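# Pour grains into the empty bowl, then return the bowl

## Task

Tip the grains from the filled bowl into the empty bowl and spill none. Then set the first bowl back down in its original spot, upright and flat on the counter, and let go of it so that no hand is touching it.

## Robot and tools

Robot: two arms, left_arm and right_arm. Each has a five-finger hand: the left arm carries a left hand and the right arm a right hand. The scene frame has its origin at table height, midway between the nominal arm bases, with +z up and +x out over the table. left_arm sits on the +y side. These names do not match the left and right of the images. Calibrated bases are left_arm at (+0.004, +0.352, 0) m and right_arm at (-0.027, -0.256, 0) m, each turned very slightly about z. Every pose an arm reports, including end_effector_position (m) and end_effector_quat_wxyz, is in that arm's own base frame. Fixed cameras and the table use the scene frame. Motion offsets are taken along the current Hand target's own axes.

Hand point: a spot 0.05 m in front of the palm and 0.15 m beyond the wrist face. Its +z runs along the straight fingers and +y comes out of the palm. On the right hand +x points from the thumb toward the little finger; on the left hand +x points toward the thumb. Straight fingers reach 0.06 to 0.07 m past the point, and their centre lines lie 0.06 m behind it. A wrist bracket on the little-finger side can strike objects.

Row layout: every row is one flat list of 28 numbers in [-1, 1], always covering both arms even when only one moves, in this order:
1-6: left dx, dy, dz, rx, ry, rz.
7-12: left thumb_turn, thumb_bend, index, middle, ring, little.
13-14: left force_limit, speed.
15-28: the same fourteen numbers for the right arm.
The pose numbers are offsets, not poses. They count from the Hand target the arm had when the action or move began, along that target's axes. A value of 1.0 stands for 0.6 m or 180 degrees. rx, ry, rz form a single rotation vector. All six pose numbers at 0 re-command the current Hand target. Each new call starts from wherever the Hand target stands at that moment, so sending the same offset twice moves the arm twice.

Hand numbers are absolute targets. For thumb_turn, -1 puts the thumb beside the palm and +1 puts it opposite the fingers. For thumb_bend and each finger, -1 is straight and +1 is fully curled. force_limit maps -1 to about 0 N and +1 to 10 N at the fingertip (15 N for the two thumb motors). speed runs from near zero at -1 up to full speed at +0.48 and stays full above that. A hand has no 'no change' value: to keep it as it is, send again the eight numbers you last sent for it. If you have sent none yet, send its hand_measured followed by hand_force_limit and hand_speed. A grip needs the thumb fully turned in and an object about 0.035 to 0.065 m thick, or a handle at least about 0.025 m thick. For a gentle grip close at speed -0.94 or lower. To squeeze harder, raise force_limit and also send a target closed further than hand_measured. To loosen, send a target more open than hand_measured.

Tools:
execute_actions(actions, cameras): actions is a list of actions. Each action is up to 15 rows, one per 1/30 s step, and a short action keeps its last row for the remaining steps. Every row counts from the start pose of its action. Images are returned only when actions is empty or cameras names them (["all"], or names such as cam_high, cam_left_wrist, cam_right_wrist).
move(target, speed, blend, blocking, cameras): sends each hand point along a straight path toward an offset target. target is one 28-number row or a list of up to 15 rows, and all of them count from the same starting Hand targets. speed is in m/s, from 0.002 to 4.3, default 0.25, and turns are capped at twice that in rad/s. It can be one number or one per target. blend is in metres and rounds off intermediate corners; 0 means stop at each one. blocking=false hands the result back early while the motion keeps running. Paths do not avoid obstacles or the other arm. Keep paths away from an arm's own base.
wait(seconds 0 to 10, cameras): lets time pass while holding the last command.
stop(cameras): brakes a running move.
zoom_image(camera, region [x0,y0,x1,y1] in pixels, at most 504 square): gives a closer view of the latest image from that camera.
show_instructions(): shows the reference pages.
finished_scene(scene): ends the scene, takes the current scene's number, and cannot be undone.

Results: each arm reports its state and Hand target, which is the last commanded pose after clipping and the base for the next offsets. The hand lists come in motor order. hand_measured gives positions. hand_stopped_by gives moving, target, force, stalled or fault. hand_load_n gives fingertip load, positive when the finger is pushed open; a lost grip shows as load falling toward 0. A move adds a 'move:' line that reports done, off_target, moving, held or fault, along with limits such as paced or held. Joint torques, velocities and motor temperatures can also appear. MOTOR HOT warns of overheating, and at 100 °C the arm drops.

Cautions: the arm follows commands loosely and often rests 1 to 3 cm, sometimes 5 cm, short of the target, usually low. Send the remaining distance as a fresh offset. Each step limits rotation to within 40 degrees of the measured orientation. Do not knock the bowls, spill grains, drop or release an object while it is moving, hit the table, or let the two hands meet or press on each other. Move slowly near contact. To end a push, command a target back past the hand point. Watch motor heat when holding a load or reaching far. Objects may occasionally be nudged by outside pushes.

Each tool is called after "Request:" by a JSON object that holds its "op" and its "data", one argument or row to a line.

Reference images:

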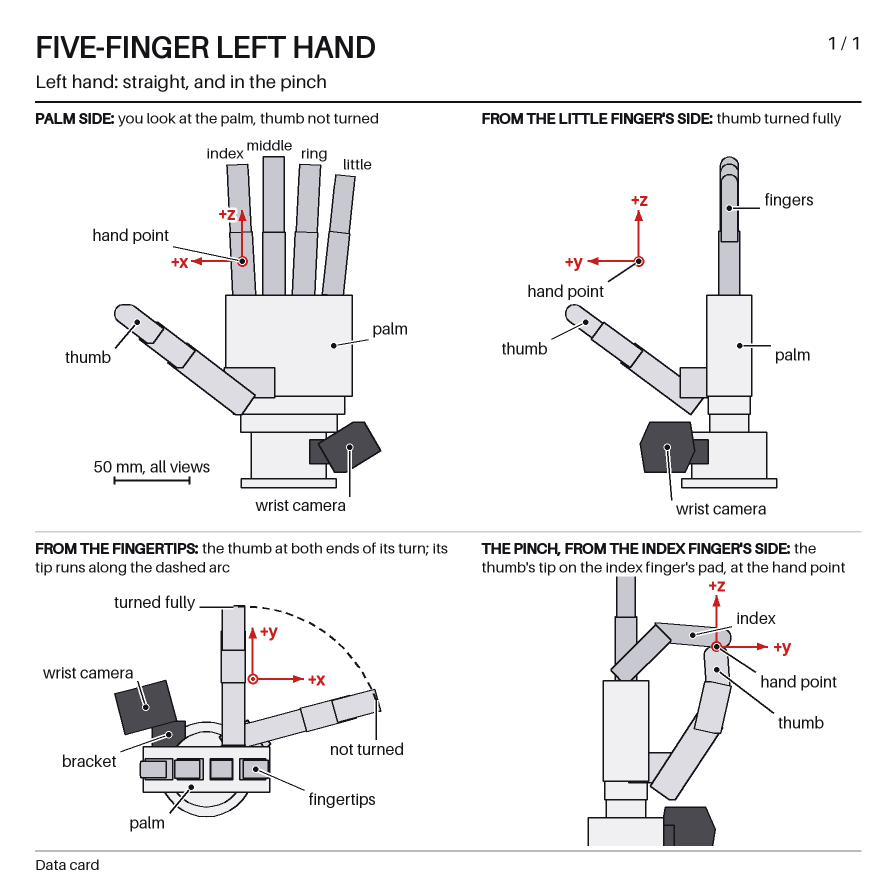

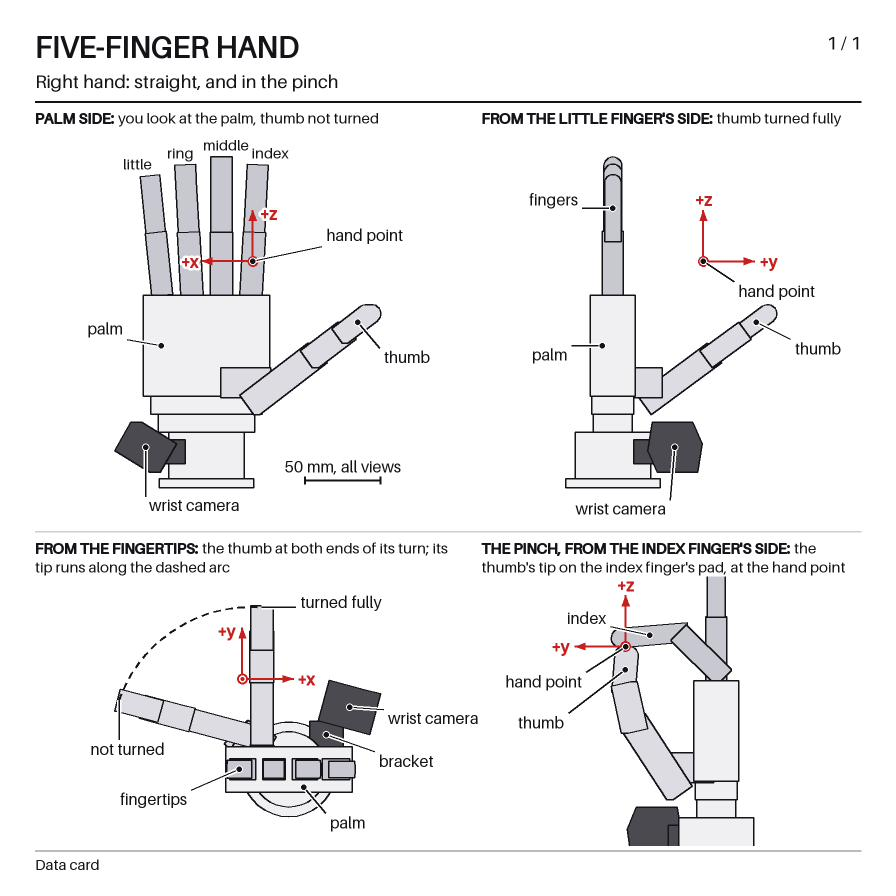

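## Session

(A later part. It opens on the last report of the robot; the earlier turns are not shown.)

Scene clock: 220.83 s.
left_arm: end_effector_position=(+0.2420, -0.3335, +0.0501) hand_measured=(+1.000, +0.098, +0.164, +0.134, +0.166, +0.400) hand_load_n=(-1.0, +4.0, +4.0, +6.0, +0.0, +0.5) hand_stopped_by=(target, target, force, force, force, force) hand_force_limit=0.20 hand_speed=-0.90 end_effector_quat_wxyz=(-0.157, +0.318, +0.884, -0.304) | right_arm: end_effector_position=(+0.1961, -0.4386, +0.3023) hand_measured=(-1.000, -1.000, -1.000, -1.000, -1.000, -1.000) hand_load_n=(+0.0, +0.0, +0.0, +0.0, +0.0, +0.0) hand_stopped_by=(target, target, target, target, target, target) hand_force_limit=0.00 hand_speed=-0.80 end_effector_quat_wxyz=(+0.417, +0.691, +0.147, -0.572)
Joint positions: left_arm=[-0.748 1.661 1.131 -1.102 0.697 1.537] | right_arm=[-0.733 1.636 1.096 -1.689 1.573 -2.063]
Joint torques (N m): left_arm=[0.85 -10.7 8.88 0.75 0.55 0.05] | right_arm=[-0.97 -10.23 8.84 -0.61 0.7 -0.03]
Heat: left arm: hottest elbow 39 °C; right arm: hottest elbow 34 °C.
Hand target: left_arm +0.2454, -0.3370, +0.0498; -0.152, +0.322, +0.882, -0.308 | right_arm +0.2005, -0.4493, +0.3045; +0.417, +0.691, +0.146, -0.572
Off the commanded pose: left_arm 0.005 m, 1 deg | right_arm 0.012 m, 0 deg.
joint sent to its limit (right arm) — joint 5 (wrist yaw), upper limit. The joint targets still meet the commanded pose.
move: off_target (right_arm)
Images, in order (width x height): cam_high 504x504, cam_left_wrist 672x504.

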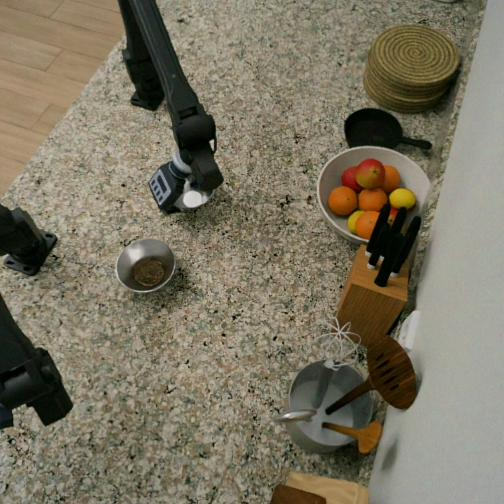

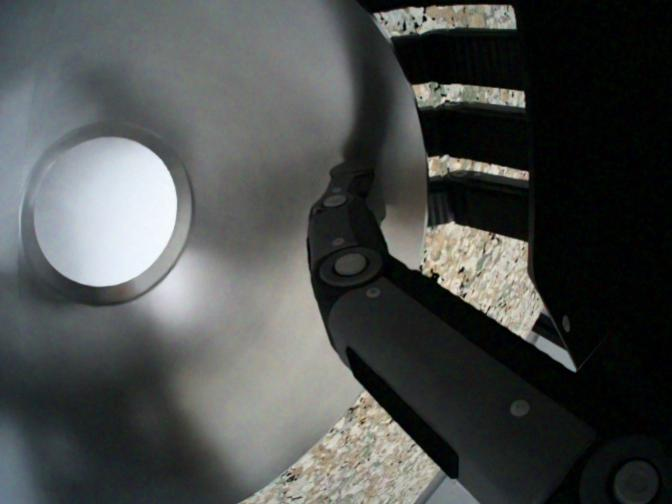

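Request:
{"op": "move", "data": {
  "target": [
    [0,0.0096,0.0115,0,0,0,1,0.1,0.35,0.45,0.3,0.4,0.2,-0.9,0,0,0,0,0,0,-1,-1,-1,-1,-1,-1,0,-0.8],
    [0,0.0096,0.0115,0,0,0,1,0.1,0.0,0.0,0.0,0.1,0.2,-0.8,0,0,0,0,0,0,-1,-1,-1,-1,-1,-1,0,-0.8]
  ],
  "speed": 0.05,
  "cameras": ["cam_high","cam_left_wrist"]
}}

Request:
{"op": "zoom_image", "data": {
  "camera": "cam_high",
  "region": [100, 130, 260, 290]
}}

Scene clock: 233.60 s.
left_arm: end_effector_position=(+0.2427, -0.3344, +0.0453) hand_measured=(+1.000, +0.100, +0.000, +0.000, +0.000, +0.100) hand_load_n=(+0.0, +0.0, +0.0, +0.0, +0.0, +0.0) hand_stopped_by=(target, target, target, target, target, target) hand_force_limit=0.20 hand_speed=-0.80 end_effector_quat_wxyz=(-0.153, +0.320, +0.883, -0.306) | right_arm: end_effector_position=(+0.1961, -0.4386, +0.3023) hand_measured=(-1.000, -1.000, -1.000, -1.000, -1.000, -1.000) hand_load_n=(+0.0, -0.5, +0.0, +0.0, +0.0, +0.0) hand_stopped_by=(target, target, target, target, target, target) hand_force_limit=0.00 hand_speed=-0.80 end_effector_quat_wxyz=(+0.417, +0.691, +0.147, -0.572)
Joint positions: left_arm=[-0.748 1.665 1.122 -1.081 0.698 1.537] | right_arm=[-0.733 1.636 1.096 -1.689 1.573 -2.063]
Joint torques (N m): left_arm=[0.85 -10.17 8.49 0.88 0.53 0.05] | right_arm=[-0.73 -10.11 8.83 -0.64 0.71 -0.03]
Heat: left arm: hottest elbow 39 °C; right arm: hottest elbow 35 °C.
Hand target: left_arm +0.2449, -0.3366, +0.0409; -0.152, +0.322, +0.882, -0.308 | right_arm +0.2005, -0.4493, +0.3045; +0.417, +0.691, +0.146, -0.572
Off the commanded pose: left_arm 0.005 m, 0 deg | right_arm 0.012 m, 0 deg.
joint sent to its limit (right arm) — joint 5 (wrist yaw), upper limit. The joint targets still meet the commanded pose.
move: off_target (right_arm)
Images, in order (width x height): cam_high 504x504, cam_left_wrist 672x504.

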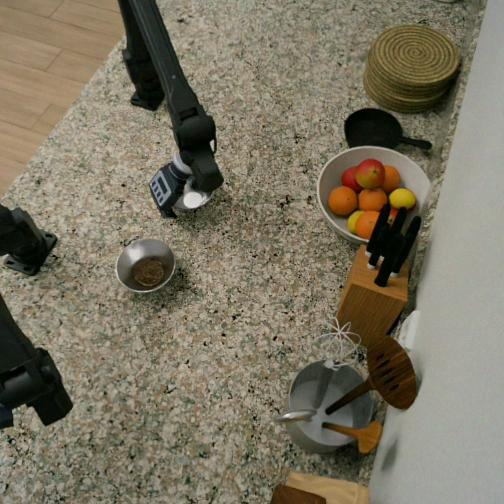

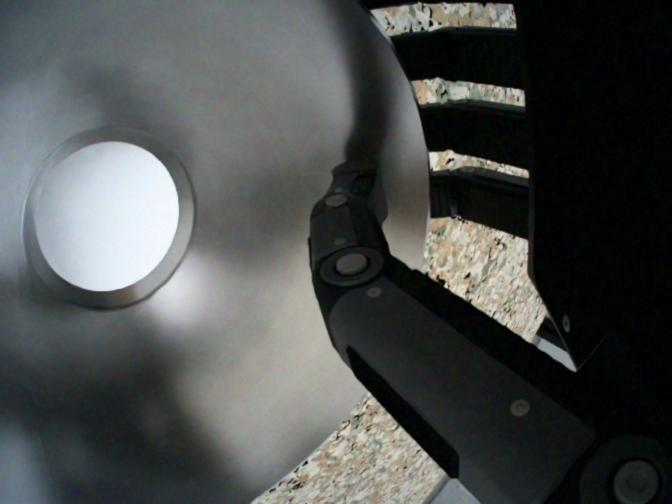

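Scaled by 3.150 from the camera's 504x504 image, which has a finer 720x720 frame.

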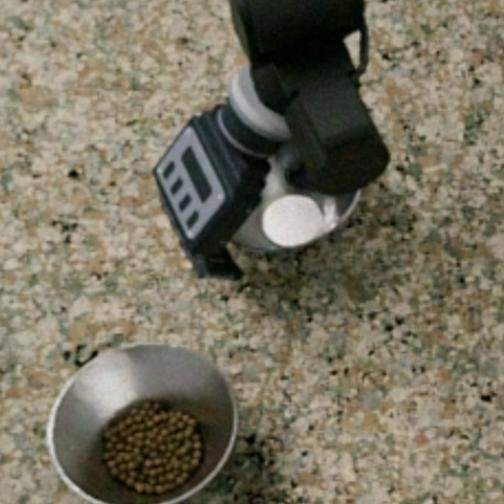

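Request:
{"op": "move", "data": {
  "target": [
    [0,0,0,0,0,0,1,0.1,-0.3,-0.3,-0.3,-0.3,0.2,-0.8,0,0,0,0,0,0,-1,-1,-1,-1,-1,-1,0,-0.8],
    [0,-0.0201,-0.0397,0,0,0,1,0.1,-0.3,-0.3,-0.3,-0.3,0.2,-0.8,0,0,0,0,0,0,-1,-1,-1,-1,-1,-1,0,-0.8]
  ],
  "speed": 0.05,
  "cameras": ["cam_high","cam_left_wrist"]
}}

Request:
{"op": "zoom_image", "data": {
  "camera": "cam_high",
  "region": [100, 130, 260, 290]
}}

Scene clock: 240.10 s.
left_arm: end_effector_position=(+0.2345, -0.3233, +0.0481) hand_measured=(+1.000, +0.100, -0.300, -0.300, -0.300, -0.300) hand_load_n=(+0.0, +0.0, +0.0, +0.0, +0.0, +0.0) hand_stopped_by=(target, target, target, target, target, target) hand_force_limit=0.20 hand_speed=-0.80 end_effector_quat_wxyz=(-0.176, +0.311, +0.886, -0.297) | right_arm: end_effector_position=(+0.1961, -0.4386, +0.3023) hand_measured=(-1.000, -1.000, -1.000, -1.000, -1.000, -1.000) hand_load_n=(+0.0, +0.0, +0.0, +0.0, +0.0, +0.0) hand_stopped_by=(target, target, target, target, target, target) hand_force_limit=0.00 hand_speed=-0.80 end_effector_quat_wxyz=(+0.417, +0.691, +0.147, -0.572)
Joint positions: left_arm=[-0.742 1.665 1.122 -1.137 0.698 1.543] | right_arm=[-0.733 1.636 1.096 -1.689 1.573 -2.063]
Joint torques (N m): left_arm=[1.38 -12.34 11.93 -0.25 0.49 0.16] | right_arm=[-0.97 -10.23 8.84 -0.64 0.7 -0.03]
Heat: left arm: hottest elbow 38 °C; right arm: hottest elbow 35 °C.
Hand target: left_arm +0.2503, -0.3333, +0.0668; -0.152, +0.323, +0.882, -0.308 | right_arm +0.2005, -0.4493, +0.3045; +0.417, +0.691, +0.146, -0.572
Off the commanded pose: left_arm 0.026 m, 3 deg | right_arm 0.012 m, 0 deg.
joint sent to its limit (right arm) — joint 5 (wrist yaw), upper limit. The joint targets still meet the commanded pose.
move: off_target (left_arm, right_arm)
Images, in order (width x height): cam_high 504x504, cam_left_wrist 672x504.

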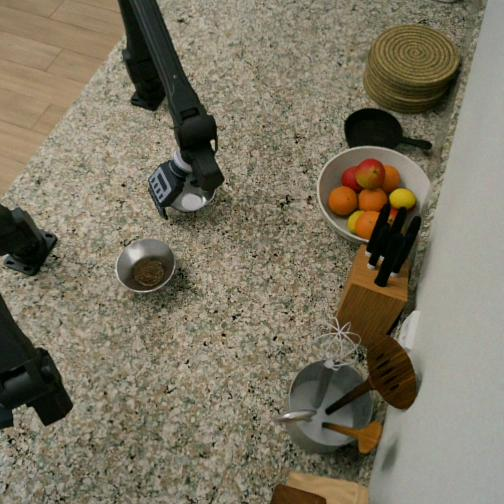

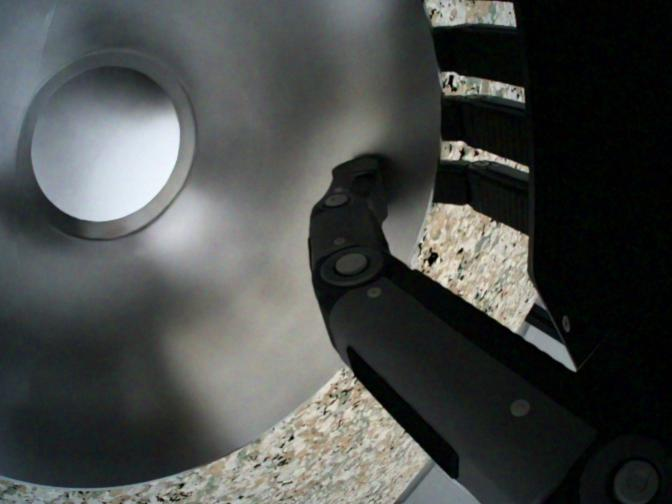

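Scaled by 3.150 from the camera's 504x504 image, which has a finer 720x720 frame.

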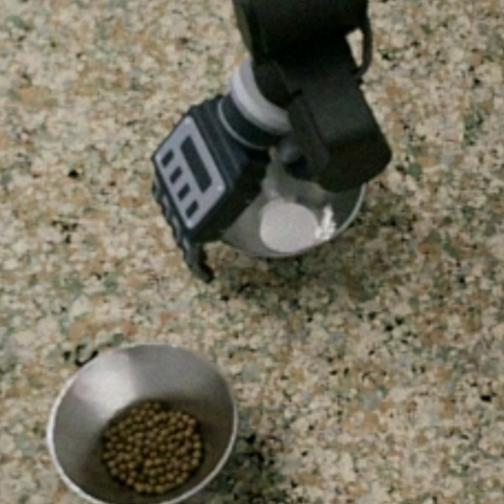

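Request:
{"op": "move", "data": {
  "target": [
    [0,-0.0161,-0.0191,0,0,0,1,0.1,-0.4,-0.4,-0.4,-0.4,0.2,-0.6,0,0,0,0,0,0,-1,-1,-1,-1,-1,-1,0,-0.8],
    [0,-0.0161,-0.0191,0,0,0,1,0.1,-1,-1,-1,-1,0.2,-0.4,0,0,0,0,0,0,-1,-1,-1,-1,-1,-1,0,-0.8]
  ],
  "speed": 0.05,
  "cameras": ["cam_high","cam_left_wrist"]
}}

Request:
{"op": "zoom_image", "data": {
  "camera": "cam_high",
  "region": [100, 130, 260, 290]
}}

Scene clock: 252.27 s.
left_arm: end_effector_position=(+0.2331, -0.3220, +0.0596) hand_measured=(+1.000, +0.100, -1.000, -1.000, -1.000, -1.000) hand_load_n=(+0.0, +0.0, +0.0, +0.0, +0.0, +0.0) hand_stopped_by=(target, target, target, target, target, target) hand_force_limit=0.20 hand_speed=-0.40 end_effector_quat_wxyz=(-0.181, +0.309, +0.886, -0.295) | right_arm: end_effector_position=(+0.1961, -0.4386, +0.3023) hand_measured=(-1.000, -1.000, -1.000, -1.000, -1.000, -1.000) hand_load_n=(+0.0, +0.0, +0.0, +0.0, +0.0, +0.0) hand_stopped_by=(target, target, target, target, target, target) hand_force_limit=0.00 hand_speed=-0.80 end_effector_quat_wxyz=(+0.417, +0.691, +0.147, -0.572)
Joint positions: left_arm=[-0.742 1.652 1.139 -1.178 0.698 1.544] | right_arm=[-0.733 1.636 1.096 -1.689 1.573 -2.063]
Joint torques (N m): left_arm=[1.38 -12.57 12.68 -0.23 0.5 0.16] | right_arm=[-0.73 -10.17 8.83 -0.62 0.7 -0.03]
Heat: left arm: hottest elbow 38 °C; right arm: hottest elbow 35 °C.
Hand target: left_arm +0.2511, -0.3341, +0.0818; -0.151, +0.323, +0.882, -0.308 | right_arm +0.2005, -0.4493, +0.3045; +0.417, +0.691, +0.146, -0.572
Off the commanded pose: left_arm 0.031 m, 4 deg | right_arm 0.012 m, 0 deg.
joint sent to its limit (right arm) — joint 5 (wrist yaw), upper limit. The joint targets still meet the commanded pose.
move: off_target (left_arm, right_arm); target 2's new numbers were sent with left_arm's hand 0.031 m and 4 deg from that target
Images, in order (width x height): cam_high 504x504, cam_left_wrist 672x504.

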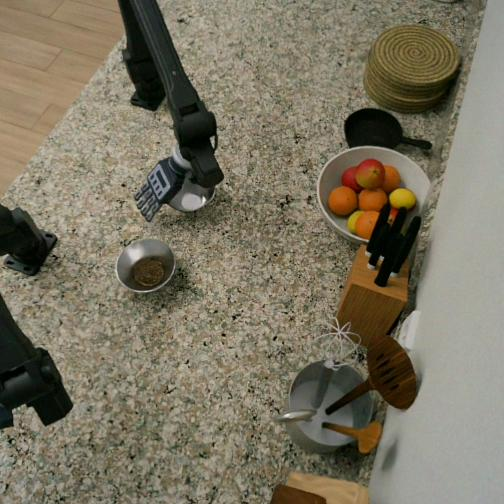

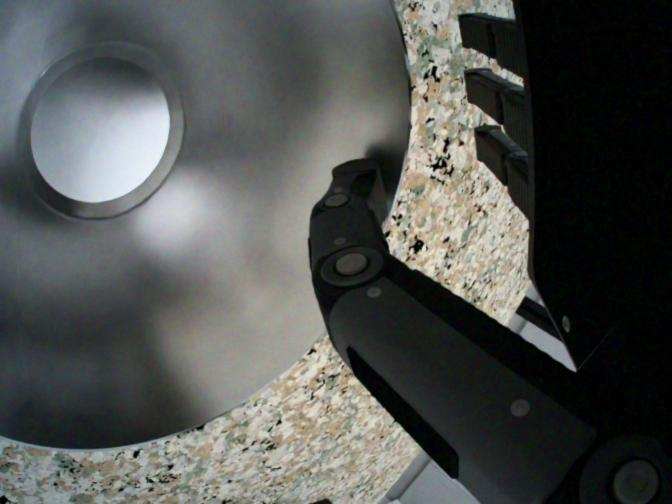

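Scaled by 3.150 from the camera's 504x504 image, which has a finer 720x720 frame.

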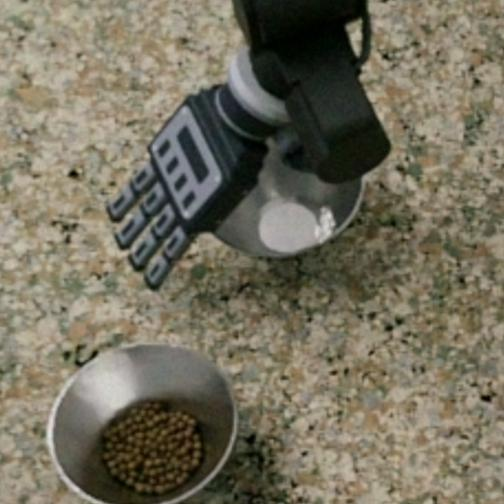

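Request:
{"op": "move", "data": {
  "target": [
    [0,-0.0995,-0.1342,0,0,0,1,0.1,-1,-1,-1,-1,0.2,-0.4,0,0,0,0,0,0,-1,-1,-1,-1,-1,-1,0,-0.8]
  ],
  "speed": 0.1,
  "cameras": ["cam_high","cam_left_wrist"]
}}

Request:
{"op": "zoom_image", "data": {
  "camera": "cam_high",
  "region": [60, 100, 320, 360]
}}

Scene clock: 260.13 s.
left_arm: end_effector_position=(+0.2448, -0.3262, +0.1579) hand_measured=(+1.000, +0.100, -1.000, -1.000, -1.000, -1.000) hand_load_n=(+0.0, +0.0, +0.0, +0.0, -0.5, +0.0) hand_stopped_by=(target, target, target, target, target, target) hand_force_limit=0.20 hand_speed=-0.40 end_effector_quat_wxyz=(-0.181, +0.309, +0.886, -0.295) | right_arm: end_effector_position=(+0.1961, -0.4386, +0.3023) hand_measured=(-1.000, -1.000, -1.000, -1.000, -1.000, -1.000) hand_load_n=(+0.0, -0.5, +0.0, +0.0, +0.0, +0.0) hand_stopped_by=(target, target, target, target, target, target) hand_force_limit=0.00 hand_speed=-0.80 end_effector_quat_wxyz=(+0.417, +0.691, +0.147, -0.572)
Joint positions: left_arm=[-0.731 1.586 1.334 -1.45 0.698 1.559] | right_arm=[-0.733 1.636 1.096 -1.689 1.573 -2.063]
Joint torques (N m): left_arm=[1.55 -12.1 13.97 -0.21 0.47 0.19] | right_arm=[-0.85 -10.17 8.83 -0.62 0.7 -0.03]
Heat: left arm: hottest elbow 38 °C; right arm: hottest elbow 35 °C.
Hand target: left_arm +0.2601, -0.3342, +0.1816; -0.152, +0.323, +0.882, -0.308 | right_arm +0.2005, -0.4493, +0.3045; +0.417, +0.691, +0.146, -0.572
Off the commanded pose: left_arm 0.029 m, 4 deg | right_arm 0.012 m, 0 deg.
joint sent to its limit (right arm) — joint 5 (wrist yaw), upper limit. The joint targets still meet the commanded pose.
move: off_target (left_arm, right_arm)
Images, in order (width x height): cam_high 504x504, cam_left_wrist 672x504.

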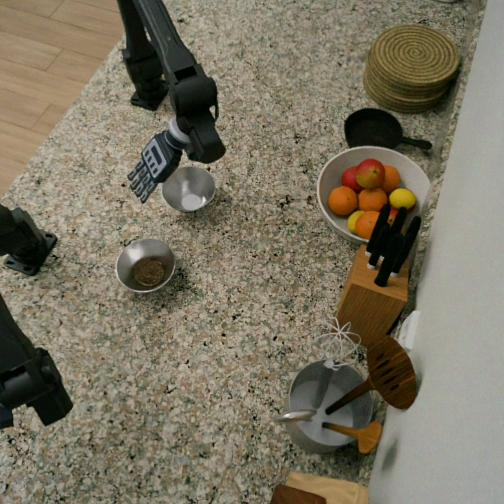

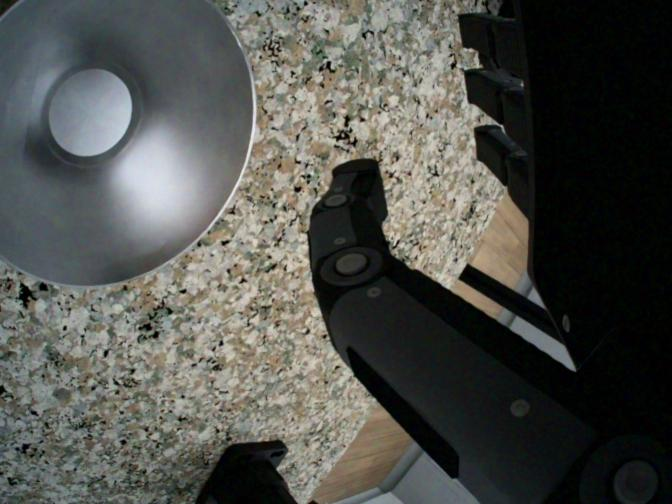

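Scaled by 1.938 from the camera's 504x504 image, which has a finer 720x720 frame.

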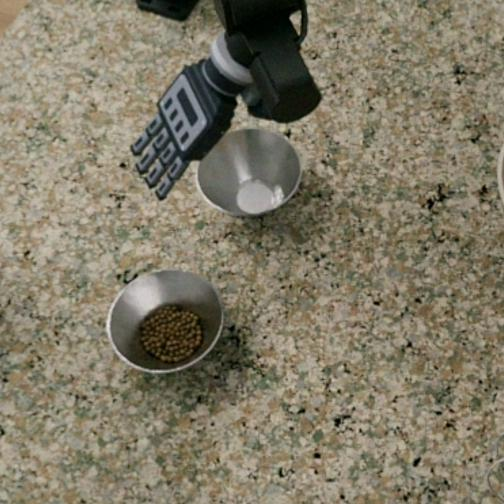

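Request:
{"op": "finished_scene", "data": {
  "scene": 2
}}

The scene is finished: the task was done.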